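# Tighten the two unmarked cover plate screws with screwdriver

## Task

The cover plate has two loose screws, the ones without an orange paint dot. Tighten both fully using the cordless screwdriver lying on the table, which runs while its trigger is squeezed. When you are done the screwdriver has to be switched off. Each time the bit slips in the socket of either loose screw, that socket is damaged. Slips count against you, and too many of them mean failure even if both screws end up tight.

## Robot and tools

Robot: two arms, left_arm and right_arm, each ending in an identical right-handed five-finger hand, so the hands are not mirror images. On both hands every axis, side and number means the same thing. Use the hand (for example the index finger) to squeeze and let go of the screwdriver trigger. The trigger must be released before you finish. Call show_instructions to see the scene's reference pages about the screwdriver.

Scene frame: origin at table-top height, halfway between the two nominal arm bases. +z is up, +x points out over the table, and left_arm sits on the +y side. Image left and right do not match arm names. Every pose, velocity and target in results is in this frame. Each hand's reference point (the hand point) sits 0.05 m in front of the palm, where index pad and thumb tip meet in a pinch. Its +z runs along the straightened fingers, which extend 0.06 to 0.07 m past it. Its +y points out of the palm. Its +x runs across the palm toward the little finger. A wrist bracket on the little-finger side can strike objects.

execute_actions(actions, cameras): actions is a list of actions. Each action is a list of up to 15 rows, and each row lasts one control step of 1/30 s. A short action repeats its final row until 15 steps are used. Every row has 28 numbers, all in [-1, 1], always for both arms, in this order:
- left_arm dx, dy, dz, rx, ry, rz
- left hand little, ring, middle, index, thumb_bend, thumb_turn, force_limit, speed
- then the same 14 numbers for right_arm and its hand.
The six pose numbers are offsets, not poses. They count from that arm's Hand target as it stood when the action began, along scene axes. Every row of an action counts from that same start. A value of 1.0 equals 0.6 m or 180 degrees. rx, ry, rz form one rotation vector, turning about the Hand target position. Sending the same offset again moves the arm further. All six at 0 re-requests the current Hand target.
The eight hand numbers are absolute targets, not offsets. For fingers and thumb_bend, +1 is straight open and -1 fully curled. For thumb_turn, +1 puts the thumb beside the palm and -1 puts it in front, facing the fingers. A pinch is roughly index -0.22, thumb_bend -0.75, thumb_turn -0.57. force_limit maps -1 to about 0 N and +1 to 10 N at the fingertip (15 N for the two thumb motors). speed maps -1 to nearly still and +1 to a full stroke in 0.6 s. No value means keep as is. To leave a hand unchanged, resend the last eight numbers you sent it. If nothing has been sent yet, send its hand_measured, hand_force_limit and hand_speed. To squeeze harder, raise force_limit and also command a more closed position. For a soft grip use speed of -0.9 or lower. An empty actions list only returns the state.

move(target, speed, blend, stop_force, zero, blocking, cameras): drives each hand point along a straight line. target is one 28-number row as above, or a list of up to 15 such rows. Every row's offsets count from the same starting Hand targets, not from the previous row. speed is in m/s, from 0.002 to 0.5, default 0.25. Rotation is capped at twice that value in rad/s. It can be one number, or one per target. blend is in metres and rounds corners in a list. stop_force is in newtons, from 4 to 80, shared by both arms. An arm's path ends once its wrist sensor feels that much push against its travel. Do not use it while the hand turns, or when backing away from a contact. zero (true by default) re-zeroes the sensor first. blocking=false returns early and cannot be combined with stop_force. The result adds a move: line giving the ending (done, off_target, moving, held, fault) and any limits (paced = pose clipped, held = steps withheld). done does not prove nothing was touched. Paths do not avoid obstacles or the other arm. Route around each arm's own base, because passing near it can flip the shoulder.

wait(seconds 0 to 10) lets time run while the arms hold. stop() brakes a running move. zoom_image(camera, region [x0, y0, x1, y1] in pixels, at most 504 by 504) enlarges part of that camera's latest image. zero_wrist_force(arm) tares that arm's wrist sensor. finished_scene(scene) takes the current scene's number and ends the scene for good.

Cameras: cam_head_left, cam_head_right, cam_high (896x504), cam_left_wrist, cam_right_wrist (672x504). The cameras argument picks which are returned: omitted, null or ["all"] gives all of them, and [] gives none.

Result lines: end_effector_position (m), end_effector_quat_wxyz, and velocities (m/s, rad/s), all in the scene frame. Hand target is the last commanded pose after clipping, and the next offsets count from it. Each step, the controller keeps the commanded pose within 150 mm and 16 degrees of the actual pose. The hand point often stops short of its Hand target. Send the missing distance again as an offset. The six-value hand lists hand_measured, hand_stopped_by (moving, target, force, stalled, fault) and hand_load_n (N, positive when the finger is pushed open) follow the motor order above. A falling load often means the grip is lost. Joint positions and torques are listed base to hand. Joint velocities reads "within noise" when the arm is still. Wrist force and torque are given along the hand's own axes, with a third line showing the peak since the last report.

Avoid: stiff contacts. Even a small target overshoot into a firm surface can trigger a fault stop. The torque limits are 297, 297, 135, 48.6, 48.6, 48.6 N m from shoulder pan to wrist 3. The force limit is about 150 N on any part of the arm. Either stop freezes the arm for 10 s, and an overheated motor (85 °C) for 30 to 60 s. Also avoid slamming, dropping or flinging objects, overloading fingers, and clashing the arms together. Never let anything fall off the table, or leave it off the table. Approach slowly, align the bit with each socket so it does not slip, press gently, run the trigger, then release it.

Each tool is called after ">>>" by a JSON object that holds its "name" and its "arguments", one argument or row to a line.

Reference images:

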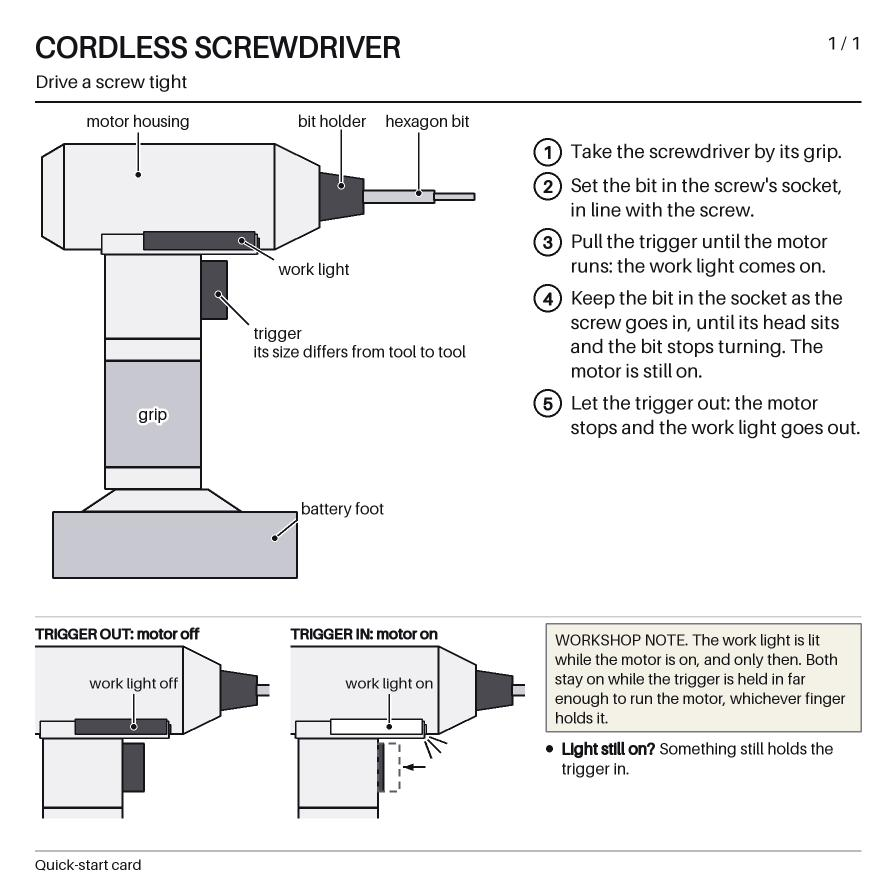

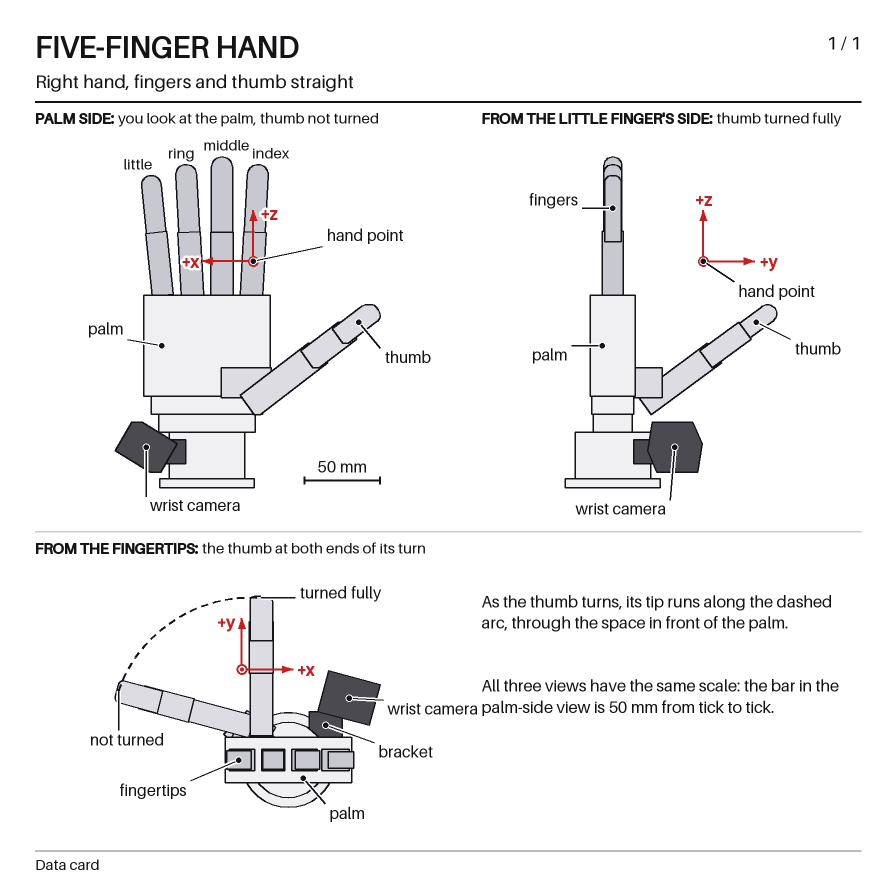

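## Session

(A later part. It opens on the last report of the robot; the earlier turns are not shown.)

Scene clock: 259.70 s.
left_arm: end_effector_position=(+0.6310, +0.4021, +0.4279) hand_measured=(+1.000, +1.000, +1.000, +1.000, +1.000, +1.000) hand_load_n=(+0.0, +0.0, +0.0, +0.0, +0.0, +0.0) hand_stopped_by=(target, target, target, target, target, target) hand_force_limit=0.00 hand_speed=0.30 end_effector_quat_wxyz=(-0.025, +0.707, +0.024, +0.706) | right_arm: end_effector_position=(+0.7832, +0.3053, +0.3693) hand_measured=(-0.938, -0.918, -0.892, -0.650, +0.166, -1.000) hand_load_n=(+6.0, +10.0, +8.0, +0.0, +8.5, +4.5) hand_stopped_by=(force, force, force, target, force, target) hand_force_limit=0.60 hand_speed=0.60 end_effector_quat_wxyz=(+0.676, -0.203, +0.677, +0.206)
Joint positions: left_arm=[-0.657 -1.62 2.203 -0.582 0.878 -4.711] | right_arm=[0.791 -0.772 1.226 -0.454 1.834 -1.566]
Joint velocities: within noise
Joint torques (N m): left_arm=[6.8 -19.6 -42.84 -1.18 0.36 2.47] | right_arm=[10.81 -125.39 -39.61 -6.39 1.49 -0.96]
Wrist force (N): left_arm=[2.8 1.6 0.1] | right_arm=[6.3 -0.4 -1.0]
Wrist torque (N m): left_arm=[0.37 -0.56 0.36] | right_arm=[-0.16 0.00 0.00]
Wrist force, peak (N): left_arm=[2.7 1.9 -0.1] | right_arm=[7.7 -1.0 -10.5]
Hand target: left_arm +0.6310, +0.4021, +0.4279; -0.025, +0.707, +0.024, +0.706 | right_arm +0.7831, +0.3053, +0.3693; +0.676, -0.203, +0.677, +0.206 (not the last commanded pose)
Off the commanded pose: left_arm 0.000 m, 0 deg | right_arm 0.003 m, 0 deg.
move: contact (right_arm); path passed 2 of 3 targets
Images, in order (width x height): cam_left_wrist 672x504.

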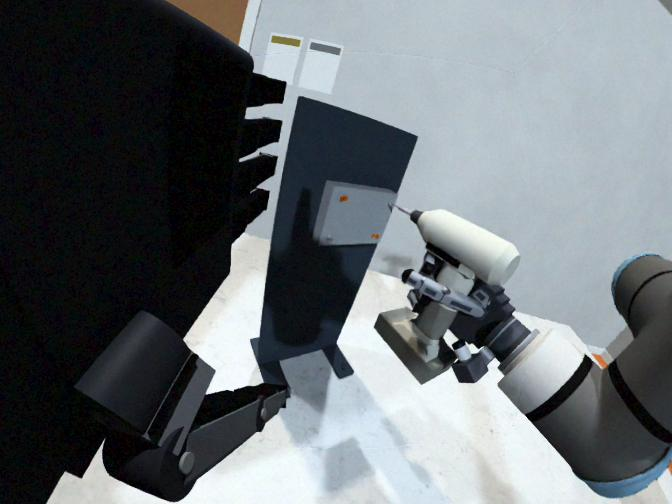

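>>> {"name": "execute_actions", "arguments": {
  "actions": [
    [[0,0,0,0,0,0,1,1,1,1,1,1,0,0.3, 0.0002,-0.0005,0.0001,0,0,0,-0.98,-0.98,-1,-0.65,-0.98,-1,0.6,0],[0,0,0,0,0,0,1,1,1,1,1,1,0,0.3, 0.0005,-0.0004,0.0001,0,0,0,-0.98,-0.98,-1,-0.8,-0.98,-1,0.6,0],[0,0,0,0,0,0,1,1,1,1,1,1,0,0.3, 0.0006,-0.0003,0.0001,0,0,0,-0.98,-0.98,-1,-0.9,-0.98,-1,0.6,0],[0,0,0,0,0,0,1,1,1,1,1,1,0,0.3, 0.0006,-0.0003,0.0001,0,0,0,-0.98,-0.98,-1,-0.9,-0.98,-1,0.6,0],[0,0,0,0,0,0,1,1,1,1,1,1,0,0.3, 0.0007,-0.0003,0.0001,0,0,0,-0.98,-0.98,-1,-0.9,-0.98,-1,0.6,0],[0,0,0,0,0,0,1,1,1,1,1,1,0,0.3, 0.0008,-0.0002,0.0001,0,0,0,-0.98,-0.98,-1,-0.9,-0.98,-1,0.6,0],[0,0,0,0,0,0,1,1,1,1,1,1,0,0.3, 0.0008,-0.0002,0.0001,0,0,0,-0.98,-0.98,-1,-0.65,-0.98,-1,0.6,0.8]]
  ],
  "cameras": ["cam_left_wrist"]
}}

>>> {"name": "zoom_image", "arguments": {
  "camera": "cam_left_wrist",
  "region": [380, 195, 404, 216]
}}

>>> {"name": "move", "arguments": {
  "target": [0,0,0,0,0,0,1,1,1,1,1,1,0,0.3, 0.0055,0.0038,0,0,0,0,-0.98,-0.98,-1,-0.65,-0.98,-1,0.6,0.8],
  "speed": 0.005,
  "stop_force": 5,
  "cameras": ["cam_left_wrist"]
}}

>>> {"name": "zoom_image", "arguments": {
  "camera": "cam_left_wrist",
  "region": [380, 195, 404, 216]
}}

Scene clock: 261.57 s.
left_arm: end_effector_position=(+0.6310, +0.4021, +0.4279) hand_measured=(+1.000, +1.000, +1.000, +1.000, +1.000, +1.000) hand_load_n=(+0.0, +0.0, +0.0, +0.0, +0.0, +0.0) hand_stopped_by=(target, target, target, target, target, target) hand_force_limit=0.00 hand_speed=0.30 end_effector_quat_wxyz=(-0.025, +0.707, +0.024, +0.706) | right_arm: end_effector_position=(+0.7836, +0.3052, +0.3694) hand_measured=(-0.938, -0.918, -0.892, -0.650, +0.166, -1.000) hand_load_n=(+6.0, +10.0, +7.5, +0.0, +9.0, +4.0) hand_stopped_by=(force, force, force, target, force, target) hand_force_limit=0.60 hand_speed=0.80 end_effector_quat_wxyz=(+0.676, -0.203, +0.677, +0.206)
Joint positions: left_arm=[-0.657 -1.62 2.203 -0.582 0.878 -4.711] | right_arm=[0.791 -0.772 1.226 -0.453 1.834 -1.566]
Joint velocities: within noise
Joint torques (N m): left_arm=[8.56 -23.32 -42.31 -1.03 0.22 2.09] | right_arm=[-20.6 -106.82 -56.32 -3.3 -0.94 -1.07]
Wrist force (N): left_arm=[2.8 1.5 -0.1] | right_arm=[8.3 -0.7 -14.6]
Wrist torque (N m): left_arm=[0.36 -0.55 0.36] | right_arm=[0.23 -0.20 0.06]
Wrist force, peak (N): left_arm=[2.7 1.8 0.0] | right_arm=[8.1 -0.5 -14.9]
Hand target: left_arm +0.6310, +0.4021, +0.4279; -0.025, +0.707, +0.024, +0.706 | right_arm +0.7836, +0.3052, +0.3694; +0.676, -0.203, +0.677, +0.206
Off the commanded pose: left_arm 0.000 m, 0 deg | right_arm 0.000 m, 0 deg.
Images, in order (width x height): cam_left_wrist 672x504.

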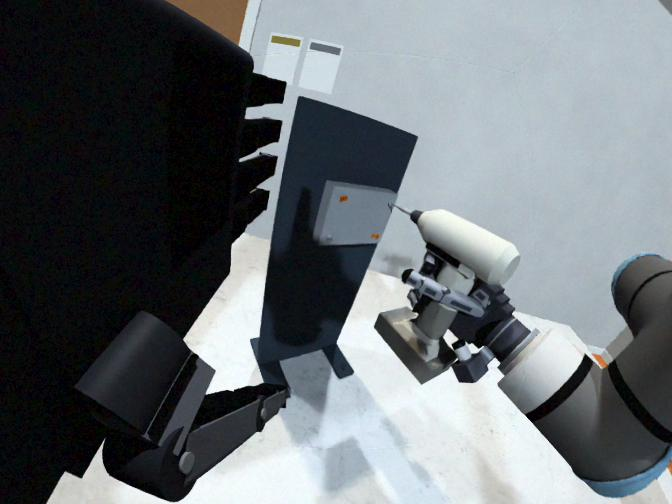

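Scaled by 21.000 from the camera's 672x504 image, which has a finer 960x720 frame.

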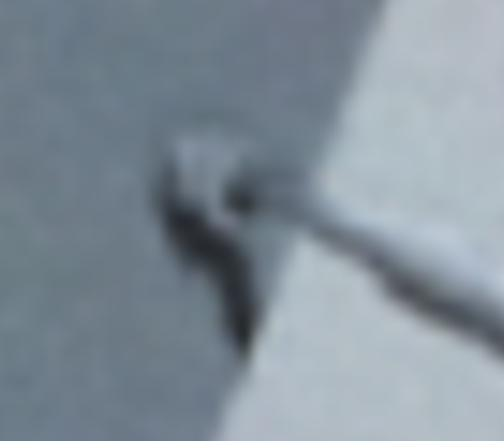

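Scene clock: 262.60 s.
left_arm: end_effector_position=(+0.6310, +0.4021, +0.4279) hand_measured=(+1.000, +1.000, +1.000, +1.000, +1.000, +1.000) hand_load_n=(+0.0, +0.0, +0.0, +0.0, +0.0, +0.0) hand_stopped_by=(target, target, target, target, target, target) hand_force_limit=0.00 hand_speed=0.30 end_effector_quat_wxyz=(-0.025, +0.707, +0.024, +0.706) | right_arm: end_effector_position=(+0.7837, +0.3052, +0.3694) hand_measured=(-0.938, -0.918, -0.892, -0.650, +0.166, -1.000) hand_load_n=(+6.5, +9.5, +7.0, +0.0, +9.5, +4.0) hand_stopped_by=(force, force, force, target, force, target) hand_force_limit=0.60 hand_speed=0.80 end_effector_quat_wxyz=(+0.676, -0.203, +0.677, +0.206)
Joint positions: left_arm=[-0.657 -1.62 2.203 -0.582 0.878 -4.711] | right_arm=[0.791 -0.772 1.225 -0.453 1.834 -1.566]
Joint velocities: within noise
Joint torques (N m): left_arm=[6.07 -20.78 -41.07 -0.71 0.62 2.31] | right_arm=[-5 -126.13 -45.18 -7.56 1.29 -1.02]
Wrist force (N): left_arm=[2.6 1.1 0.3] | right_arm=[8.0 -0.4 -12.5]
Wrist torque (N m): left_arm=[0.28 -0.53 0.33] | right_arm=[0.17 -0.11 0.04]
Wrist force, peak (N): left_arm=[2.8 1.6 0.1] | right_arm=[10.6 -1.1 -22.8]
Hand target: left_arm +0.6310, +0.4021, +0.4279; -0.025, +0.707, +0.024, +0.706 | right_arm +0.7837, +0.3053, +0.3694; +0.676, -0.203, +0.677, +0.206 (not the last commanded pose)
Off the commanded pose: left_arm 0.000 m, 0 deg | right_arm 0.004 m, 0 deg.
move: contact (right_arm)
Images, in order (width x height): cam_left_wrist 672x504.

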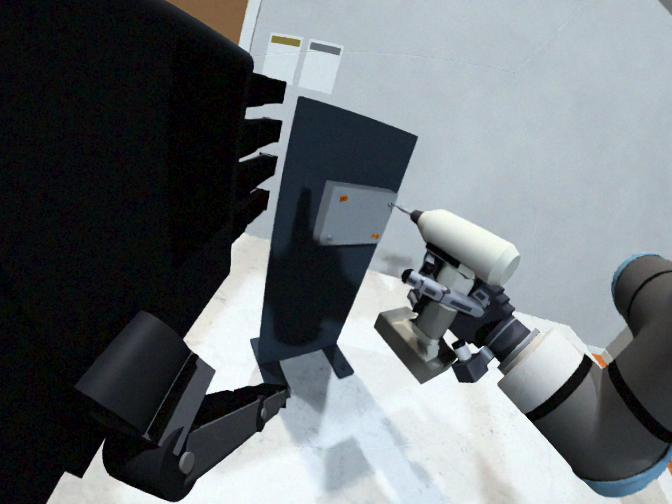

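Scaled by 21.000 from the camera's 672x504 image, which has a finer 960x720 frame.

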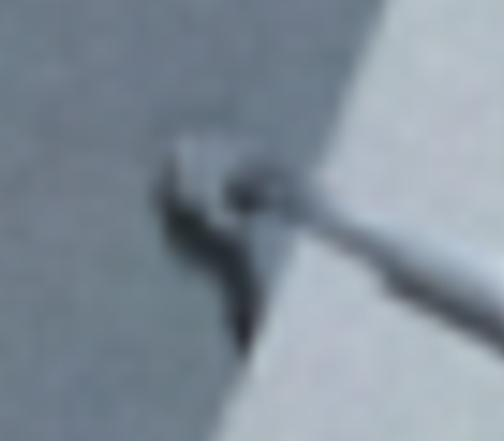

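>>> {"name": "move", "arguments": {
  "target": [
    [0,0,0,0,0,0,1,1,1,1,1,1,0,0.3, -0.0021,-0.0014,0,0,0,0,-0.98,-0.98,-1,-0.65,-0.98,-1,0.6,0.8],
    [0,0,0,0,0,0,1,1,1,1,1,1,0,0.3, -0.0021,-0.0014,0.0047,0,0,0,-0.98,-0.98,-1,-0.65,-0.98,-1,0.6,0.8]
  ],
  "speed": 0.03,
  "cameras": []
}}

>>> {"name": "move", "arguments": {
  "target": [0,0,0,0,0,0,1,1,1,1,1,1,0,0.3, 0.0041,0.0028,0,0,0,0,-0.98,-0.98,-1,-0.65,-0.98,-1,0.6,0.8],
  "speed": 0.006,
  "stop_force": 4,
  "cameras": []
}}

Scene clock: 264.53 s.
left_arm: end_effector_position=(+0.6310, +0.4021, +0.4279) hand_measured=(+1.000, +1.000, +1.000, +1.000, +1.000, +1.000) hand_load_n=(+0.0, +0.0, +0.0, +0.0, +0.0, +0.0) hand_stopped_by=(target, target, target, target, target, target) hand_force_limit=0.00 hand_speed=0.30 end_effector_quat_wxyz=(-0.025, +0.707, +0.024, +0.706) | right_arm: end_effector_position=(+0.7824, +0.3044, +0.3722) hand_measured=(-0.938, -0.918, -0.892, -0.650, +0.166, -1.000) hand_load_n=(+6.0, +10.0, +8.0, +0.5, +8.5, +4.5) hand_stopped_by=(force, force, force, target, force, target) hand_force_limit=0.60 hand_speed=0.80 end_effector_quat_wxyz=(+0.676, -0.203, +0.677, +0.206)
Joint positions: left_arm=[-0.657 -1.62 2.203 -0.582 0.878 -4.711] | right_arm=[0.791 -0.776 1.228 -0.451 1.834 -1.566]
Joint velocities: within noise
Joint torques (N m): left_arm=[8.55 -19.54 -42.95 -1.11 -0.13 2.35] | right_arm=[14.67 -118.52 -48.92 -2.84 1.47 -0.9]
Wrist force (N): left_arm=[2.3 1.5 0.1] | right_arm=[6.3 -0.7 -0.8]
Wrist torque (N m): left_arm=[0.34 -0.49 0.33] | right_arm=[-0.23 -0.02 0.00]
Wrist force, peak (N): left_arm=[2.9 1.6 0.2] | right_arm=[8.2 -0.8 -12.6]
Hand target: left_arm +0.6310, +0.4021, +0.4279; -0.025, +0.707, +0.024, +0.706 | right_arm +0.7824, +0.3044, +0.3722; +0.676, -0.203, +0.677, +0.206
Off the commanded pose: left_arm 0.000 m, 0 deg | right_arm 0.000 m, 0 deg.
move: done
No camera images: "cameras" was empty.

Scene clock: 266.07 s.
left_arm: end_effector_position=(+0.6310, +0.4021, +0.4279) hand_measured=(+1.000, +1.000, +1.000, +1.000, +1.000, +1.000) hand_load_n=(+0.0, +0.0, +0.0, +0.0, +0.0, +0.0) hand_stopped_by=(target, target, target, target, target, target) hand_force_limit=0.00 hand_speed=0.30 end_effector_quat_wxyz=(-0.025, +0.707, +0.024, +0.706) | right_arm: end_effector_position=(+0.7835, +0.3053, +0.3723) hand_measured=(-0.938, -0.918, -0.892, -0.650, +0.166, -1.000) hand_load_n=(+6.0, +10.0, +8.5, +0.0, +8.5, +4.0) hand_stopped_by=(force, force, force, target, force, target) hand_force_limit=0.60 hand_speed=0.80 end_effector_quat_wxyz=(+0.676, -0.203, +0.677, +0.206)
Joint positions: left_arm=[-0.657 -1.62 2.203 -0.582 0.878 -4.711] | right_arm=[0.791 -0.774 1.224 -0.45 1.834 -1.566]
Joint velocities: within noise
Joint torques (N m): left_arm=[7.22 -22.71 -40.9 -1.4 -0.24 2.25] | right_arm=[15.13 -125.25 -40.48 -6.07 1.5 -1.11]
Wrist force (N): left_arm=[2.5 1.5 -0.1] | right_arm=[6.5 -0.4 -1.6]
Wrist torque (N m): left_arm=[0.36 -0.52 0.35] | right_arm=[-0.14 -0.08 0.02]
Wrist force, peak (N): left_arm=[2.9 1.7 0.1] | right_arm=[7.2 -0.8 -11.7]
Hand target: left_arm +0.6310, +0.4021, +0.4279; -0.025, +0.707, +0.024, +0.706 | right_arm +0.7835, +0.3053, +0.3723; +0.676, -0.203, +0.677, +0.206 (not the last commanded pose)
Off the commanded pose: left_arm 0.000 m, 0 deg | right_arm 0.002 m, 0 deg.
move: contact (right_arm)
No camera images: "cameras" was empty.

>>> {"name": "move", "arguments": {
  "target": [
    [0,0,0,0,0,0,1,1,1,1,1,1,0,0.3, -0.0021,-0.0014,0,0,0,0,-0.98,-0.98,-1,-0.65,-0.98,-1,0.6,0.8],
    [0,0,0,0,0,0,1,1,1,1,1,1,0,0.3, -0.0021,-0.0014,-0.0125,0,0,0,-0.98,-0.98,-1,-0.65,-0.98,-1,0.6,0.8],
    [0,0,0,0,0,0,1,1,1,1,1,1,0,0.3, 0.0021,0.0014,-0.0125,0,0,0,-0.98,-0.98,-1,-0.65,-0.98,-1,0.6,0.8]
  ],
  "speed": [0.03,0.03,0.006],
  "stop_force": 4.5,
  "cameras": ["cam_left_wrist"]
}}

>>> {"name": "zoom_image", "arguments": {
  "camera": "cam_left_wrist",
  "region": [380, 195, 404, 216]
}}

Scene clock: 268.20 s.
left_arm: end_effector_position=(+0.6310, +0.4021, +0.4279) hand_measured=(+1.000, +1.000, +1.000, +1.000, +1.000, +1.000) hand_load_n=(+0.0, +0.0, +0.0, +0.0, +0.0, +0.0) hand_stopped_by=(target, target, target, target, target, target) hand_force_limit=0.00 hand_speed=0.30 end_effector_quat_wxyz=(-0.025, +0.707, +0.024, +0.706) | right_arm: end_effector_position=(+0.7832, +0.3053, +0.3648) hand_measured=(-0.938, -0.918, -0.892, -0.650, +0.166, -1.000) hand_load_n=(+6.0, +10.0, +8.0, +0.5, +8.5, +4.5) hand_stopped_by=(force, force, force, target, force, target) hand_force_limit=0.60 hand_speed=0.80 end_effector_quat_wxyz=(+0.676, -0.203, +0.677, +0.206)
Joint positions: left_arm=[-0.657 -1.62 2.203 -0.582 0.878 -4.711] | right_arm=[0.791 -0.768 1.228 -0.46 1.834 -1.566]
Joint velocities: within noise
Joint torques (N m): left_arm=[4.25 -21.51 -41.77 -1.58 0.38 1.99] | right_arm=[14.13 -125.74 -40.54 -6.16 1.34 -1.04]
Wrist force (N): left_arm=[2.5 1.4 -0.1] | right_arm=[6.3 -0.1 -2.1]
Wrist torque (N m): left_arm=[0.34 -0.52 0.34] | right_arm=[-0.10 -0.02 0.00]
Wrist force, peak (N): left_arm=[2.8 1.7 0.1] | right_arm=[7.7 -0.7 -12.4]
Hand target: left_arm +0.6310, +0.4021, +0.4279; -0.025, +0.707, +0.024, +0.706 | right_arm +0.7832, +0.3053, +0.3648; +0.676, -0.203, +0.677, +0.206 (not the last commanded pose)
Off the commanded pose: left_arm 0.000 m, 0 deg | right_arm 0.002 m, 0 deg.
move: contact (right_arm); path passed 2 of 3 targets
Images, in order (width x height): cam_left_wrist 672x504.

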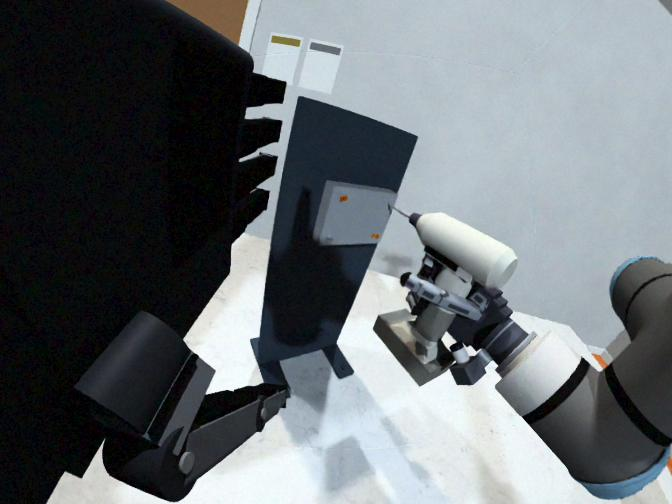

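Scaled by 21.000 from the camera's 672x504 image, which has a finer 960x720 frame.

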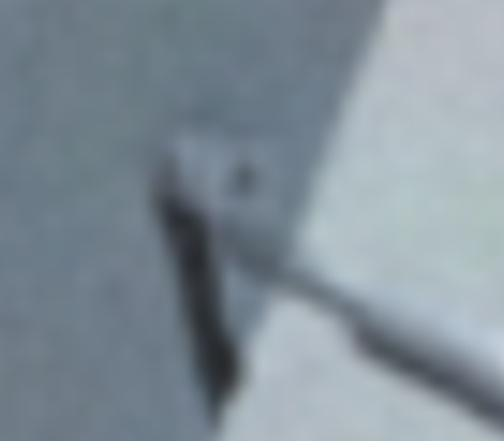

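>>> {"name": "move", "arguments": {
  "target": [
    [0,0,0,0,0,0,1,1,1,1,1,1,0,0.3, -0.0017,-0.0012,0,0,0,0,-0.98,-0.98,-1,-0.65,-0.98,-1,0.6,0.8],
    [0,0,0,0,0,0,1,1,1,1,1,1,0,0.3, -0.0017,-0.0012,-0.0017,0,0,0,-0.98,-0.98,-1,-0.65,-0.98,-1,0.6,0.8],
    [0,0,0,0,0,0,1,1,1,1,1,1,0,0.3, 0.0026,0.0018,-0.0017,0,0,0,-0.98,-0.98,-1,-0.65,-0.98,-1,0.6,0.8]
  ],
  "speed": [0.03,0.03,0.006],
  "stop_force": 4.5,
  "cameras": ["cam_left_wrist"]
}}

>>> {"name": "zoom_image", "arguments": {
  "camera": "cam_left_wrist",
  "region": [380, 195, 404, 216]
}}

Scene clock: 270.00 s.
left_arm: end_effector_position=(+0.6310, +0.4021, +0.4279) hand_measured=(+1.000, +1.000, +1.000, +1.000, +1.000, +1.000) hand_load_n=(+0.0, +0.0, +0.0, +0.0, +0.0, +0.0) hand_stopped_by=(target, target, target, target, target, target) hand_force_limit=0.00 hand_speed=0.30 end_effector_quat_wxyz=(-0.025, +0.707, +0.024, +0.706) | right_arm: end_effector_position=(+0.7831, +0.3055, +0.3639) hand_measured=(-0.938, -0.918, -0.892, -0.650, +0.166, -1.000) hand_load_n=(+6.5, +10.0, +8.0, +0.5, +9.0, +4.0) hand_stopped_by=(force, force, force, target, force, target) hand_force_limit=0.60 hand_speed=0.80 end_effector_quat_wxyz=(+0.676, -0.203, +0.677, +0.206)
Joint positions: left_arm=[-0.657 -1.62 2.203 -0.582 0.878 -4.711] | right_arm=[0.791 -0.768 1.229 -0.461 1.834 -1.566]
Joint velocities: within noise
Joint torques (N m): left_arm=[7.24 -21.13 -41.68 -1.93 -0.12 2.56] | right_arm=[13.98 -125.89 -41.16 -6.17 1.37 -0.9]
Wrist force (N): left_arm=[2.1 1.5 0.0] | right_arm=[6.7 -0.1 -2.7]
Wrist torque (N m): left_arm=[0.36 -0.45 0.32] | right_arm=[-0.10 -0.05 0.01]
Wrist force, peak (N): left_arm=[2.9 1.6 0.0] | right_arm=[7.8 -0.9 -12.9]
Hand target: left_arm +0.6310, +0.4021, +0.4279; -0.025, +0.707, +0.024, +0.706 | right_arm +0.7831, +0.3055, +0.3639; +0.676, -0.203, +0.677, +0.206 (not the last commanded pose)
Off the commanded pose: left_arm 0.000 m, 0 deg | right_arm 0.002 m, 0 deg.
move: contact (right_arm); path passed 2 of 3 targets
Images, in order (width x height): cam_left_wrist 672x504.

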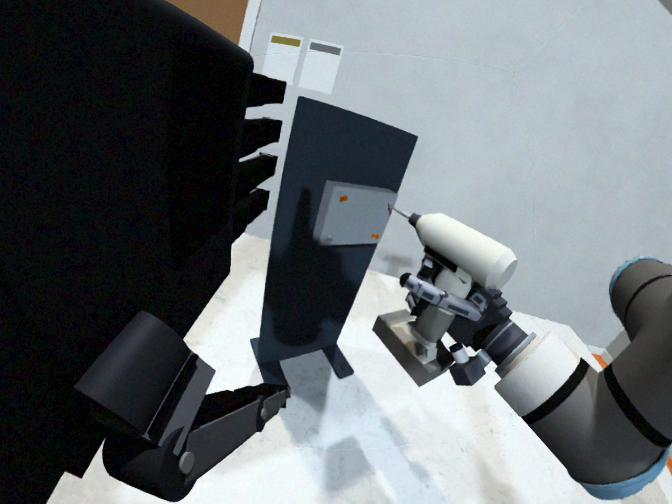

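Scaled by 21.000 from the camera's 672x504 image, which has a finer 960x720 frame.

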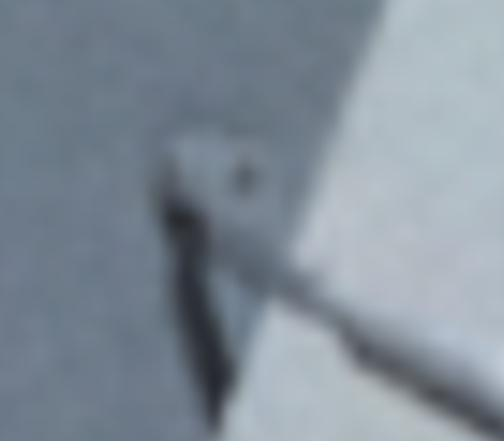

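>>> {"name": "execute_actions", "arguments": {
  "actions": [],
  "cameras": ["cam_left_wrist"]
}}

Scene clock: 271.30 s.
left_arm: end_effector_position=(+0.6310, +0.4021, +0.4279) hand_measured=(+1.000, +1.000, +1.000, +1.000, +1.000, +1.000) hand_load_n=(+0.0, +0.0, +0.0, +0.0, +0.0, +0.0) hand_stopped_by=(target, target, target, target, target, target) hand_force_limit=0.00 hand_speed=0.30 end_effector_quat_wxyz=(-0.025, +0.707, +0.024, +0.706) | right_arm: end_effector_position=(+0.7831, +0.3055, +0.3639) hand_measured=(-0.938, -0.918, -0.892, -0.650, +0.166, -1.000) hand_load_n=(+6.5, +10.0, +8.5, +0.5, +8.5, +4.5) hand_stopped_by=(force, force, force, target, force, target) hand_force_limit=0.60 hand_speed=0.80 end_effector_quat_wxyz=(+0.676, -0.203, +0.677, +0.206)
Joint positions: left_arm=[-0.657 -1.62 2.203 -0.582 0.878 -4.711] | right_arm=[0.791 -0.768 1.229 -0.461 1.834 -1.566]
Joint velocities: within noise
Joint torques (N m): left_arm=[8.57 -25.19 -40.72 -1.63 -0.1 2.01] | right_arm=[13.95 -125.72 -43.6 -4.94 1.4 -0.91]
Wrist force (N): left_arm=[2.6 1.7 -0.2] | right_arm=[6.7 -0.5 -2.3]
Wrist torque (N m): left_arm=[0.40 -0.53 0.35] | right_arm=[-0.18 -0.06 0.00]
Wrist force, peak (N): left_arm=[2.9 1.6 -0.2] | right_arm=[6.9 0.2 -2.5]
Hand target: left_arm +0.6310, +0.4021, +0.4279; -0.025, +0.707, +0.024, +0.706 | right_arm +0.7831, +0.3055, +0.3639; +0.676, -0.203, +0.677, +0.206 (not the last commanded pose)
Off the commanded pose: left_arm 0.000 m, 0 deg | right_arm 0.002 m, 0 deg.
Images, in order (width x height): cam_left_wrist 672x504.

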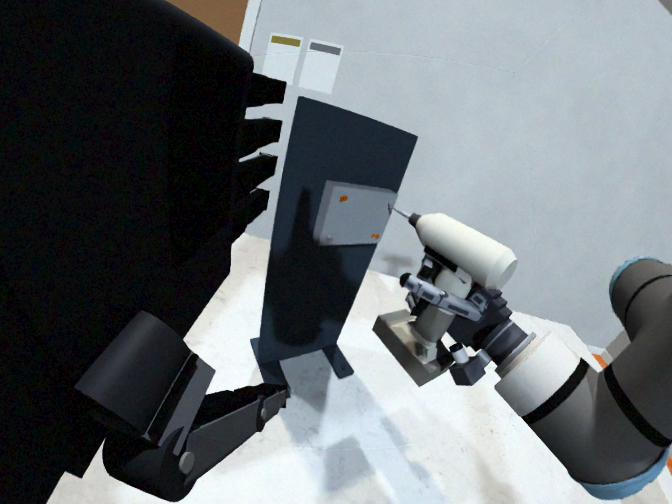

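>>> {"name": "move", "arguments": {
  "target": [
    [0,0,0,0,0,0,1,1,1,1,1,1,0,0.3,-0.00275,-0.00188,0,0,0,0,-0.98,-0.98,-1,-0.65,-0.98,-1,0.6,0.8],
    [0,0,0,0,0,0,1,1,1,1,1,1,0,0.3,-0.00218,-0.00271,0.007,0,0,0,-0.98,-0.98,-1,-0.65,-0.98,-1,0.6,0.8],
    [0,0,0,0,0,0,1,1,1,1,1,1,0,0.3,0.00607,0.00294,0.007,0,0,0,-0.98,-0.98,-1,-0.65,-0.98,-1,0.6,0.8]
  ],
  "speed": 0.006,
  "stop_force": 4.5,
  "cameras": ["cam_left_wrist"]
}}

>>> {"name": "zoom_image", "arguments": {
  "camera": "cam_left_wrist",
  "region": [370, 185, 420, 229]
}}

Scene clock: 273.97 s.
left_arm: end_effector_position=(+0.6310, +0.4021, +0.4279) hand_measured=(+1.000, +1.000, +1.000, +1.000, +1.000, +1.000) hand_load_n=(+0.0, +0.0, +0.0, +0.0, +0.0, +0.0) hand_stopped_by=(target, target, target, target, target, target) hand_force_limit=0.00 hand_speed=0.30 end_effector_quat_wxyz=(-0.025, +0.707, +0.024, +0.706) | right_arm: end_effector_position=(+0.7839, +0.3053, +0.3681) hand_measured=(-0.938, -0.918, -0.892, -0.650, +0.166, -1.000) hand_load_n=(+6.0, +10.0, +8.5, +0.5, +8.5, +4.0) hand_stopped_by=(force, force, force, target, force, target) hand_force_limit=0.60 hand_speed=0.80 end_effector_quat_wxyz=(+0.676, -0.203, +0.677, +0.206)
Joint positions: left_arm=[-0.657 -1.62 2.203 -0.582 0.878 -4.711] | right_arm=[0.791 -0.77 1.226 -0.455 1.834 -1.566]
Joint velocities: within noise
Joint torques (N m): left_arm=[5.75 -25.29 -40.15 -1.76 0.13 2.36] | right_arm=[6.36 -127.21 -42.1 -6.93 1.56 -0.93]
Wrist force (N): left_arm=[2.3 1.6 0.0] | right_arm=[7.5 -0.3 -3.7]
Wrist torque (N m): left_arm=[0.36 -0.48 0.34] | right_arm=[-0.05 0.01 0.05]
Wrist force, peak (N): left_arm=[3.2 1.6 -0.1] | right_arm=[8.8 -1.5 -13.7]
Hand target: left_arm +0.6310, +0.4021, +0.4279; -0.025, +0.707, +0.024, +0.706 | right_arm +0.7839, +0.3053, +0.3681; +0.676, -0.203, +0.677, +0.206 (not the last commanded pose)
Off the commanded pose: left_arm 0.000 m, 0 deg | right_arm 0.003 m, 0 deg.
move: contact (right_arm); path passed 2 of 3 targets
Images, in order (width x height): cam_left_wrist 672x504.

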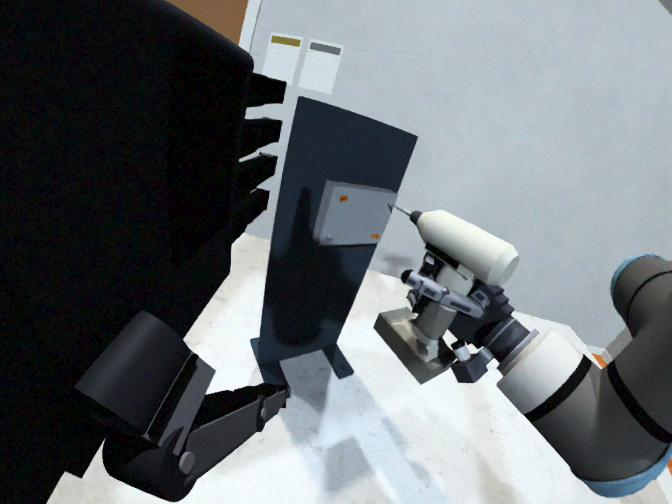

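Scaled by 10.080 from the camera's 672x504 image, which has a finer 960x720 frame.

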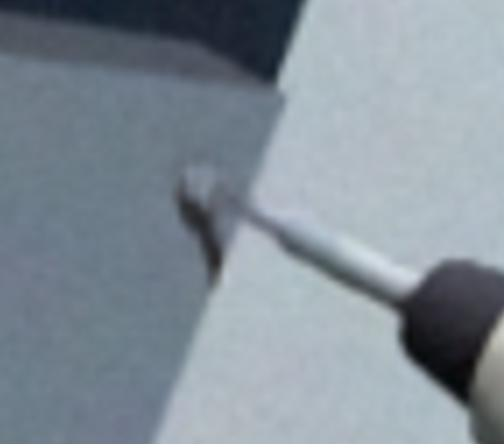

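>>> {"name": "move", "arguments": {
  "target": [0,0,0,0,0,0,1,1,1,1,1,1,0,0.3,-0.00275,-0.00188,0,0,0,0,-0.98,-0.98,-1,-0.65,-0.98,-1,0.6,0.8],
  "speed": 0.01,
  "cameras": []
}}

>>> {"name": "execute_actions", "arguments": {
  "actions": [
    [[0,0,0,0,0,0,1,1,1,1,1,1,0,0.3,0,0,0,0,0,0,-0.98,-0.98,-1,-0.9,-0.98,-1,0.6,0.8],[0,0,0,0,0,0,1,1,1,1,1,1,0,0.3,0,0,0,0,0,0,-0.98,-0.98,-1,-0.9,-0.98,-1,0.6,0.8],[0,0,0,0,0,0,1,1,1,1,1,1,0,0.3,0,0,0,0,0,0,-0.98,-0.98,-1,-0.9,-0.98,-1,0.6,0.8],[0,0,0,0,0,0,1,1,1,1,1,1,0,0.3,0,0,0,0,0,0,-0.98,-0.98,-1,-0.9,-0.98,-1,0.6,0.8],[0,0,0,0,0,0,1,1,1,1,1,1,0,0.3,0,0,0,0,0,0,-0.98,-0.98,-1,-0.9,-0.98,-1,0.6,0.8],[0,0,0,0,0,0,1,1,1,1,1,1,0,0.3,0,0,0,0,0,0,-0.98,-0.98,-1,-0.65,-0.98,-1,0.6,0.8]]
  ],
  "cameras": []
}}

>>> {"name": "move", "arguments": {
  "target": [0,0,0,0,0,0,1,1,1,1,1,1,0,0.3,0.00825,0.00565,0,0,0,0,-0.98,-0.98,-1,-0.65,-0.98,-1,0.6,0.8],
  "speed": 0.005,
  "stop_force": 4.5,
  "cameras": ["cam_left_wrist"]
}}

Scene clock: 275.47 s.
left_arm: end_effector_position=(+0.6310, +0.4021, +0.4279) hand_measured=(+1.000, +1.000, +1.000, +1.000, +1.000, +1.000) hand_load_n=(+0.0, +0.0, +0.0, +0.0, +0.0, +0.0) hand_stopped_by=(target, target, target, target, target, target) hand_force_limit=0.00 hand_speed=0.30 end_effector_quat_wxyz=(-0.025, +0.707, +0.024, +0.706) | right_arm: end_effector_position=(+0.7822, +0.3042, +0.3681) hand_measured=(-0.938, -0.918, -0.892, -0.650, +0.166, -1.000) hand_load_n=(+6.0, +10.0, +8.5, +0.5, +8.5, +4.5) hand_stopped_by=(force, force, force, target, force, target) hand_force_limit=0.60 hand_speed=0.80 end_effector_quat_wxyz=(+0.676, -0.203, +0.677, +0.206)
Joint positions: left_arm=[-0.657 -1.62 2.203 -0.582 0.878 -4.711] | right_arm=[0.791 -0.773 1.231 -0.458 1.834 -1.566]
Joint velocities: within noise
Joint torques (N m): left_arm=[8.12 -22.77 -40.41 -2.34 -0.43 2.3] | right_arm=[13.04 -117.83 -45.13 -5.85 2.25 -0.93]
Wrist force (N): left_arm=[2.5 1.3 0.3] | right_arm=[6.1 -0.5 -1.0]
Wrist torque (N m): left_arm=[0.31 -0.53 0.34] | right_arm=[-0.17 0.02 -0.01]
Wrist force, peak (N): left_arm=[3.0 1.5 0.1] | right_arm=[7.7 -0.5 -3.9]
Hand target: left_arm +0.6310, +0.4021, +0.4279; -0.025, +0.707, +0.024, +0.706 | right_arm +0.7822, +0.3042, +0.3681; +0.676, -0.203, +0.677, +0.206
Off the commanded pose: left_arm 0.000 m, 0 deg | right_arm 0.000 m, 0 deg.
move: done
No camera images: "cameras" was empty.

Scene clock: 276.17 s.
left_arm: end_effector_position=(+0.6310, +0.4021, +0.4279) hand_measured=(+1.000, +1.000, +1.000, +1.000, +1.000, +1.000) hand_load_n=(+0.0, +0.0, +0.0, +0.0, +0.0, +0.0) hand_stopped_by=(target, target, target, target, target, target) hand_force_limit=0.00 hand_speed=0.30 end_effector_quat_wxyz=(-0.025, +0.707, +0.024, +0.706) | right_arm: end_effector_position=(+0.7822, +0.3042, +0.3681) hand_measured=(-0.938, -0.918, -0.892, -0.650, +0.166, -1.000) hand_load_n=(+4.5, +9.5, +8.5, +0.0, +9.0, +5.5) hand_stopped_by=(force, force, force, target, force, target) hand_force_limit=0.60 hand_speed=0.80 end_effector_quat_wxyz=(+0.676, -0.203, +0.677, +0.206)
Joint positions: left_arm=[-0.657 -1.62 2.203 -0.582 0.878 -4.711] | right_arm=[0.791 -0.773 1.231 -0.458 1.834 -1.566]
Joint velocities: within noise
Joint torques (N m): left_arm=[10.08 -19.57 -38.94 -2.58 -0.08 2.21] | right_arm=[10.66 -107.59 -50.58 -2.44 1.25 -0.99]
Wrist force (N): left_arm=[2.3 1.8 0.3] | right_arm=[6.4 -0.6 -0.6]
Wrist torque (N m): left_arm=[0.39 -0.51 0.35] | right_arm=[-0.20 -0.04 0.00]
Wrist force, peak (N): left_arm=[2.7 2.1 -0.1] | right_arm=[6.5 -0.7 -1.0]
Hand target: left_arm +0.6310, +0.4021, +0.4279; -0.025, +0.707, +0.024, +0.706 | right_arm +0.7822, +0.3042, +0.3681; +0.676, -0.203, +0.677, +0.206
Off the commanded pose: left_arm 0.000 m, 0 deg | right_arm 0.000 m, 0 deg.
No camera images: "cameras" was empty.

Scene clock: 278.00 s.
left_arm: end_effector_position=(+0.6310, +0.4021, +0.4279) hand_measured=(+1.000, +1.000, +1.000, +1.000, +1.000, +1.000) hand_load_n=(+0.0, +0.0, +0.0, +0.0, +0.0, -0.5) hand_stopped_by=(target, target, target, target, target, target) hand_force_limit=0.00 hand_speed=0.30 end_effector_quat_wxyz=(-0.025, +0.707, +0.024, +0.706) | right_arm: end_effector_position=(+0.7837, +0.3053, +0.3681) hand_measured=(-0.938, -0.918, -0.892, -0.650, +0.166, -1.000) hand_load_n=(+5.5, +9.5, +8.0, +0.0, +9.0, +4.5) hand_stopped_by=(force, force, force, target, force, target) hand_force_limit=0.60 hand_speed=0.80 end_effector_quat_wxyz=(+0.676, -0.203, +0.677, +0.206)
Joint positions: left_arm=[-0.657 -1.62 2.203 -0.582 0.878 -4.711] | right_arm=[0.791 -0.771 1.226 -0.455 1.834 -1.566]
Joint velocities: within noise
Joint torques (N m): left_arm=[5.62 -25.23 -39.75 -2.54 -0.32 1.78] | right_arm=[14.32 -126.06 -40.76 -5.81 1.16 -0.89]
Wrist force (N): left_arm=[2.6 1.8 -0.1] | right_arm=[6.6 -0.4 -1.3]
Wrist torque (N m): left_arm=[0.41 -0.53 0.35] | right_arm=[-0.16 -0.04 0.02]
Wrist force, peak (N): left_arm=[2.7 2.0 0.1] | right_arm=[6.9 -0.5 -9.5]
Hand target: left_arm +0.6310, +0.4021, +0.4279; -0.025, +0.707, +0.024, +0.706 | right_arm +0.7836, +0.3053, +0.3681; +0.676, -0.203, +0.677, +0.206 (not the last commanded pose)
Off the commanded pose: left_arm 0.000 m, 0 deg | right_arm 0.004 m, 0 deg.
move: contact (right_arm)
Images, in order (width x height): cam_left_wrist 672x504.

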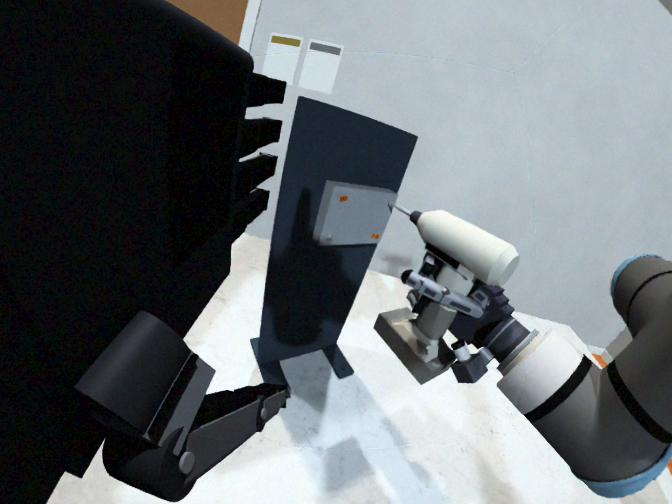

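>>> {"name": "move", "arguments": {
  "target": [
    [0,0,0,0,0,0,1,1,1,1,1,1,0,0.3,-0.00275,-0.00188,0,0,0,0,-0.98,-0.98,-1,-0.65,-0.98,-1,0.6,0.8],
    [0,0,0,0,0,0,1,1,1,1,1,1,0,0.3,-0.00275,-0.00188,-0.00083,0,0,0,-0.98,-0.98,-1,-0.65,-0.98,-1,0.6,0.8],
    [0,0,0,0,0,0,1,1,1,1,1,1,0,0.3,0.0055,0.00377,-0.00083,0,0,0,-0.98,-0.98,-1,-0.65,-0.98,-1,0.6,0.8]
  ],
  "speed": 0.005,
  "stop_force": 4.5,
  "cameras": []
}}

>>> {"name": "move", "arguments": {
  "target": [
    [0,0,0,0,0,0,1,1,1,1,1,1,0,0.3,-0.00275,-0.00188,0,0,0,0,-0.98,-0.98,-1,-0.65,-0.98,-1,0.6,0.8],
    [0,0,0,0,0,0,1,1,1,1,1,1,0,0.3,-0.00237,-0.00243,0,0,0,0,-0.98,-0.98,-1,-0.65,-0.98,-1,0.6,0.8],
    [0,0,0,0,0,0,1,1,1,1,1,1,0,0.3,0.00588,0.00322,0,0,0,0,-0.98,-0.98,-1,-0.65,-0.98,-1,0.6,0.8]
  ],
  "speed": 0.005,
  "stop_force": 4.5,
  "cameras": []
}}

>>> {"name": "move", "arguments": {
  "target": [
    [0,0,0,0,0,0,1,1,1,1,1,1,0,0.3,-0.00275,-0.00188,0,0,0,0,-0.98,-0.98,-1,-0.65,-0.98,-1,0.6,0.8],
    [0,0,0,0,0,0,1,1,1,1,1,1,0,0.3,-0.00351,-0.00078,0,0,0,0,-0.98,-0.98,-1,-0.65,-0.98,-1,0.6,0.8],
    [0,0,0,0,0,0,1,1,1,1,1,1,0,0.3,0.00474,0.00487,0,0,0,0,-0.98,-0.98,-1,-0.65,-0.98,-1,0.6,0.8]
  ],
  "speed": 0.005,
  "stop_force": 4.5,
  "cameras": ["cam_left_wrist"]
}}

Scene clock: 280.40 s.
left_arm: end_effector_position=(+0.6310, +0.4021, +0.4279) hand_measured=(+1.000, +1.000, +1.000, +1.000, +1.000, +1.000) hand_load_n=(+0.0, +0.0, +0.5, +0.0, +0.0, +0.0) hand_stopped_by=(target, target, target, target, target, target) hand_force_limit=0.00 hand_speed=0.30 end_effector_quat_wxyz=(-0.025, +0.707, +0.024, +0.706) | right_arm: end_effector_position=(+0.7838, +0.3054, +0.3676) hand_measured=(-0.938, -0.918, -0.892, -0.650, +0.166, -1.000) hand_load_n=(+6.0, +10.0, +8.0, +0.5, +9.0, +4.0) hand_stopped_by=(force, force, force, target, force, target) hand_force_limit=0.60 hand_speed=0.80 end_effector_quat_wxyz=(+0.676, -0.203, +0.677, +0.207)
Joint positions: left_arm=[-0.657 -1.62 2.203 -0.582 0.878 -4.711] | right_arm=[0.791 -0.77 1.226 -0.456 1.834 -1.566]
Joint velocities: within noise
Joint torques (N m): left_arm=[8.13 -26.38 -38.54 -2.58 -0.19 1.75] | right_arm=[12.12 -124.92 -39.44 -6.16 1.04 -0.92]
Wrist force (N): left_arm=[2.7 1.3 0.2] | right_arm=[6.0 -0.5 -2.1]
Wrist torque (N m): left_arm=[0.32 -0.56 0.35] | right_arm=[-0.11 -0.09 0.00]
Wrist force, peak (N): left_arm=[2.7 1.8 0.1] | right_arm=[6.0 -1.3 -10.3]
Hand target: left_arm +0.6310, +0.4021, +0.4279; -0.025, +0.707, +0.024, +0.706 | right_arm +0.7837, +0.3054, +0.3676; +0.676, -0.204, +0.677, +0.207 (not the last commanded pose)
Off the commanded pose: left_arm 0.000 m, 0 deg | right_arm 0.004 m, 0 deg.
move: contact (right_arm); path passed 2 of 3 targets
No camera images: "cameras" was empty.

Scene clock: 282.33 s.
left_arm: end_effector_position=(+0.6310, +0.4021, +0.4279) hand_measured=(+1.000, +1.000, +1.000, +1.000, +1.000, +1.000) hand_load_n=(+0.0, +0.0, +0.0, +0.0, +0.0, +0.0) hand_stopped_by=(target, target, target, target, target, target) hand_force_limit=0.00 hand_speed=0.30 end_effector_quat_wxyz=(-0.025, +0.707, +0.024, +0.706) | right_arm: end_effector_position=(+0.7840, +0.3051, +0.3677) hand_measured=(-0.938, -0.918, -0.892, -0.650, +0.166, -1.000) hand_load_n=(+6.5, +10.0, +8.5, +0.0, +9.0, +4.0) hand_stopped_by=(force, force, force, target, force, target) hand_force_limit=0.60 hand_speed=0.80 end_effector_quat_wxyz=(+0.676, -0.203, +0.677, +0.207)
Joint positions: left_arm=[-0.657 -1.62 2.203 -0.582 0.878 -4.711] | right_arm=[0.79 -0.77 1.226 -0.456 1.833 -1.566]
Joint velocities: within noise
Joint torques (N m): left_arm=[5.51 -22.8 -40.03 -2.69 -0.46 1.99] | right_arm=[5.15 -124.85 -40.24 -6.44 1.28 -0.85]
Wrist force (N): left_arm=[2.4 1.2 -0.3] | right_arm=[6.8 0.3 -2.8]
Wrist torque (N m): left_arm=[0.33 -0.49 0.33] | right_arm=[-0.13 -0.11 0.02]
Wrist force, peak (N): left_arm=[2.8 1.6 -0.1] | right_arm=[6.7 -0.3 -11.8]
Hand target: left_arm +0.6310, +0.4021, +0.4279; -0.025, +0.707, +0.024, +0.706 | right_arm +0.7840, +0.3052, +0.3677; +0.676, -0.204, +0.677, +0.207 (not the last commanded pose)
Off the commanded pose: left_arm 0.000 m, 0 deg | right_arm 0.004 m, 0 deg.
move: contact (right_arm); path passed 2 of 3 targets
No camera images: "cameras" was empty.

Scene clock: 284.57 s.
left_arm: end_effector_position=(+0.6310, +0.4021, +0.4279) hand_measured=(+1.000, +1.000, +1.000, +1.000, +1.000, +1.000) hand_load_n=(+0.0, +0.0, +0.0, +0.0, +0.0, +0.0) hand_stopped_by=(target, target, target, target, target, target) hand_force_limit=0.00 hand_speed=0.30 end_effector_quat_wxyz=(-0.025, +0.707, +0.024, +0.706) | right_arm: end_effector_position=(+0.7830, +0.3057, +0.3677) hand_measured=(-0.938, -0.918, -0.892, -0.650, +0.166, -1.000) hand_load_n=(+6.0, +10.0, +8.5, +0.5, +8.5, +4.0) hand_stopped_by=(force, force, force, target, force, target) hand_force_limit=0.60 hand_speed=0.80 end_effector_quat_wxyz=(+0.676, -0.204, +0.677, +0.207)
Joint positions: left_arm=[-0.657 -1.62 2.203 -0.582 0.878 -4.711] | right_arm=[0.791 -0.77 1.226 -0.456 1.834 -1.566]
Joint velocities: within noise
Joint torques (N m): left_arm=[8.61 -25.63 -40.55 -2.66 -0.37 2.15] | right_arm=[14.11 -125.12 -41.34 -6.1 1.3 -0.78]
Wrist force (N): left_arm=[2.5 1.5 0.1] | right_arm=[6.4 -0.5 -2.8]
Wrist torque (N m): left_arm=[0.35 -0.53 0.34] | right_arm=[-0.10 -0.05 0.02]
Wrist force, peak (N): left_arm=[2.8 1.8 -0.4] | right_arm=[7.5 -1.3 -11.9]
Hand target: left_arm +0.6310, +0.4021, +0.4279; -0.025, +0.707, +0.024, +0.706 | right_arm +0.7830, +0.3057, +0.3677; +0.676, -0.204, +0.677, +0.207 (not the last commanded pose)
Off the commanded pose: left_arm 0.000 m, 0 deg | right_arm 0.005 m, 0 deg.
move: contact (right_arm); path passed 2 of 3 targets
Images, in order (width x height): cam_left_wrist 672x504.

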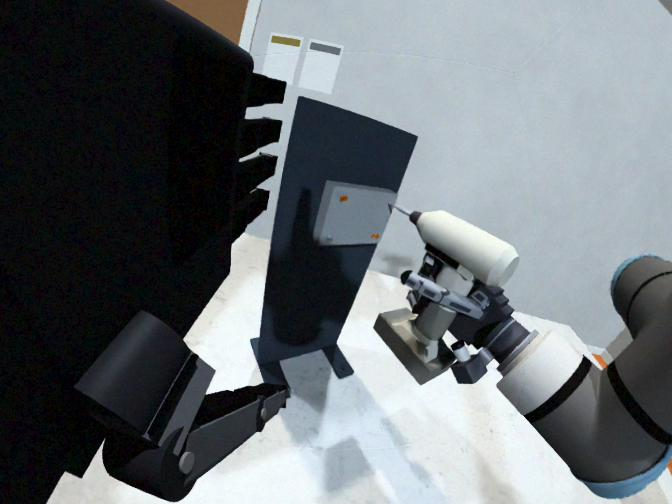

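>>> {"name": "move", "arguments": {
  "target": [
    [0,0,0,0,0,0,1,1,1,1,1,1,0,0.3,-0.00275,-0.00188,0,0,0,0,-0.98,-0.98,-1,-0.65,-0.98,-1,0.6,0.8],
    [0,0,0,0,0,0,1,1,1,1,1,1,0,0.3,-0.00134,-0.00395,0,0,0,0,-0.98,-0.98,-1,-0.65,-0.98,-1,0.6,0.8],
    [0,0,0,0,0,0,1,1,1,1,1,1,0,0.3,0.00691,0.0017,0,0,0,0,-0.98,-0.98,-1,-0.65,-0.98,-1,0.6,0.8]
  ],
  "speed": 0.005,
  "stop_force": 4.5,
  "cameras": []
}}

>>> {"name": "move", "arguments": {
  "target": [
    [0,0,0,0,0,0,1,1,1,1,1,1,0,0.3,-0.00275,-0.00188,0,0,0,0,-0.98,-0.98,-1,-0.65,-0.98,-1,0.6,0.8],
    [0,0,0,0,0,0,1,1,1,1,1,1,0,0.3,-0.00313,-0.00133,-0.0008,0,0,0,-0.98,-0.98,-1,-0.65,-0.98,-1,0.6,0.8],
    [0,0,0,0,0,0,1,1,1,1,1,1,0,0.3,0.00512,0.00432,-0.0008,0,0,0,-0.98,-0.98,-1,-0.65,-0.98,-1,0.6,0.8]
  ],
  "speed": 0.005,
  "stop_force": 4.5,
  "cameras": []
}}

>>> {"name": "move", "arguments": {
  "target": [
    [0,0,0,0,0,0,1,1,1,1,1,1,0,0.3,-0.00275,-0.00188,0,0,0,0,-0.98,-0.98,-1,-0.65,-0.98,-1,0.6,0.8],
    [0,0,0,0,0,0,1,1,1,1,1,1,0,0.3,-0.00275,-0.00188,-0.00083,0,0,0,-0.98,-0.98,-1,-0.65,-0.98,-1,0.6,0.8],
    [0,0,0,0,0,0,1,1,1,1,1,1,0,0.3,0.0055,0.00377,-0.00083,0,0,0,-0.98,-0.98,-1,-0.65,-0.98,-1,0.6,0.8]
  ],
  "speed": 0.005,
  "stop_force": 4.5,
  "cameras": []
}}

Scene clock: 287.13 s.
left_arm: end_effector_position=(+0.6310, +0.4021, +0.4279) hand_measured=(+1.000, +1.000, +1.000, +1.000, +1.000, +1.000) hand_load_n=(+0.0, +0.0, +0.0, +0.0, +0.0, +0.0) hand_stopped_by=(target, target, target, target, target, target) hand_force_limit=0.00 hand_speed=0.30 end_effector_quat_wxyz=(-0.025, +0.707, +0.024, +0.706) | right_arm: end_effector_position=(+0.7840, +0.3045, +0.3677) hand_measured=(-0.938, -0.918, -0.892, -0.650, +0.166, -1.000) hand_load_n=(+6.5, +10.5, +8.0, +0.0, +8.5, +4.0) hand_stopped_by=(force, force, force, target, force, target) hand_force_limit=0.60 hand_speed=0.80 end_effector_quat_wxyz=(+0.676, -0.204, +0.677, +0.207)
Joint positions: left_arm=[-0.657 -1.62 2.203 -0.582 0.878 -4.711] | right_arm=[0.79 -0.771 1.228 -0.457 1.833 -1.566]
Joint velocities: within noise
Joint torques (N m): left_arm=[6.62 -24.92 -39.59 -3.56 -0.4 2.47] | right_arm=[0.29 -125.09 -40.66 -6.44 1.3 -0.88]
Wrist force (N): left_arm=[2.2 1.1 -0.2] | right_arm=[6.4 -0.5 -2.8]
Wrist torque (N m): left_arm=[0.30 -0.47 0.32] | right_arm=[-0.14 0.00 -0.01]
Wrist force, peak (N): left_arm=[2.9 1.7 -0.2] | right_arm=[7.3 -1.0 -11.7]
Hand target: left_arm +0.6310, +0.4021, +0.4279; -0.025, +0.707, +0.024, +0.706 | right_arm +0.7840, +0.3045, +0.3677; +0.676, -0.204, +0.677, +0.207 (not the last commanded pose)
Off the commanded pose: left_arm 0.000 m, 0 deg | right_arm 0.004 m, 0 deg.
move: contact (right_arm); path passed 2 of 3 targets
No camera images: "cameras" was empty.

Scene clock: 289.13 s.
left_arm: end_effector_position=(+0.6310, +0.4021, +0.4279) hand_measured=(+1.000, +1.000, +1.000, +1.000, +1.000, +1.000) hand_load_n=(+0.0, +0.0, +0.0, +0.0, +0.0, +0.0) hand_stopped_by=(target, target, target, target, target, target) hand_force_limit=0.00 hand_speed=0.30 end_effector_quat_wxyz=(-0.025, +0.707, +0.024, +0.706) | right_arm: end_effector_position=(+0.7838, +0.3050, +0.3673) hand_measured=(-0.938, -0.918, -0.892, -0.650, +0.166, -1.000) hand_load_n=(+6.5, +10.0, +8.5, +0.5, +8.5, +4.0) hand_stopped_by=(force, force, force, target, force, target) hand_force_limit=0.60 hand_speed=0.80 end_effector_quat_wxyz=(+0.676, -0.204, +0.677, +0.207)
Joint positions: left_arm=[-0.657 -1.62 2.203 -0.582 0.878 -4.711] | right_arm=[0.79 -0.77 1.227 -0.457 1.833 -1.566]
Joint velocities: within noise
Joint torques (N m): left_arm=[6.65 -23.77 -38.5 -3.71 0.04 2.27] | right_arm=[12.6 -125.03 -40.93 -6.35 1.31 -0.87]
Wrist force (N): left_arm=[2.7 1.4 0.3] | right_arm=[6.2 -0.4 -2.3]
Wrist torque (N m): left_arm=[0.33 -0.56 0.36] | right_arm=[-0.17 -0.06 -0.01]
Wrist force, peak (N): left_arm=[3.0 1.5 -0.2] | right_arm=[6.9 -1.1 -11.6]
Hand target: left_arm +0.6310, +0.4021, +0.4279; -0.025, +0.707, +0.024, +0.706 | right_arm +0.7837, +0.3050, +0.3673; +0.676, -0.204, +0.677, +0.207 (not the last commanded pose)
Off the commanded pose: left_arm 0.000 m, 0 deg | right_arm 0.004 m, 0 deg.
move: contact (right_arm); path passed 2 of 3 targets
No camera images: "cameras" was empty.

Scene clock: 291.43 s.
left_arm: end_effector_position=(+0.6310, +0.4021, +0.4279) hand_measured=(+1.000, +1.000, +1.000, +1.000, +1.000, +1.000) hand_load_n=(+0.0, +0.0, +0.0, +0.0, +0.0, +0.0) hand_stopped_by=(target, target, target, target, target, target) hand_force_limit=0.00 hand_speed=0.30 end_effector_quat_wxyz=(-0.025, +0.707, +0.024, +0.706) | right_arm: end_effector_position=(+0.7836, +0.3050, +0.3668) hand_measured=(-0.938, -0.918, -0.892, -0.650, +0.166, -1.000) hand_load_n=(+6.5, +10.0, +8.5, +0.5, +8.5, +4.0) hand_stopped_by=(force, force, force, target, force, target) hand_force_limit=0.60 hand_speed=0.80 end_effector_quat_wxyz=(+0.676, -0.204, +0.677, +0.207)
Joint positions: left_arm=[-0.657 -1.62 2.203 -0.582 0.878 -4.711] | right_arm=[0.79 -0.77 1.228 -0.458 1.833 -1.566]
Joint velocities: within noise
Joint torques (N m): left_arm=[8.2 -25.48 -39.6 -3.36 -0.97 1.98] | right_arm=[13.45 -125.49 -40.82 -6.02 1.26 -1]
Wrist force (N): left_arm=[2.3 1.9 0.1] | right_arm=[5.9 -0.4 -1.7]
Wrist torque (N m): left_arm=[0.41 -0.49 0.34] | right_arm=[-0.10 -0.01 -0.01]
Wrist force, peak (N): left_arm=[2.9 1.5 -0.2] | right_arm=[5.8 -1.4 -9.0]
Hand target: left_arm +0.6310, +0.4021, +0.4279; -0.025, +0.707, +0.024, +0.706 | right_arm +0.7836, +0.3050, +0.3668; +0.676, -0.204, +0.677, +0.207 (not the last commanded pose)
Off the commanded pose: left_arm 0.000 m, 0 deg | right_arm 0.004 m, 0 deg.
move: contact (right_arm); path passed 2 of 3 targets
No camera images: "cameras" was empty.


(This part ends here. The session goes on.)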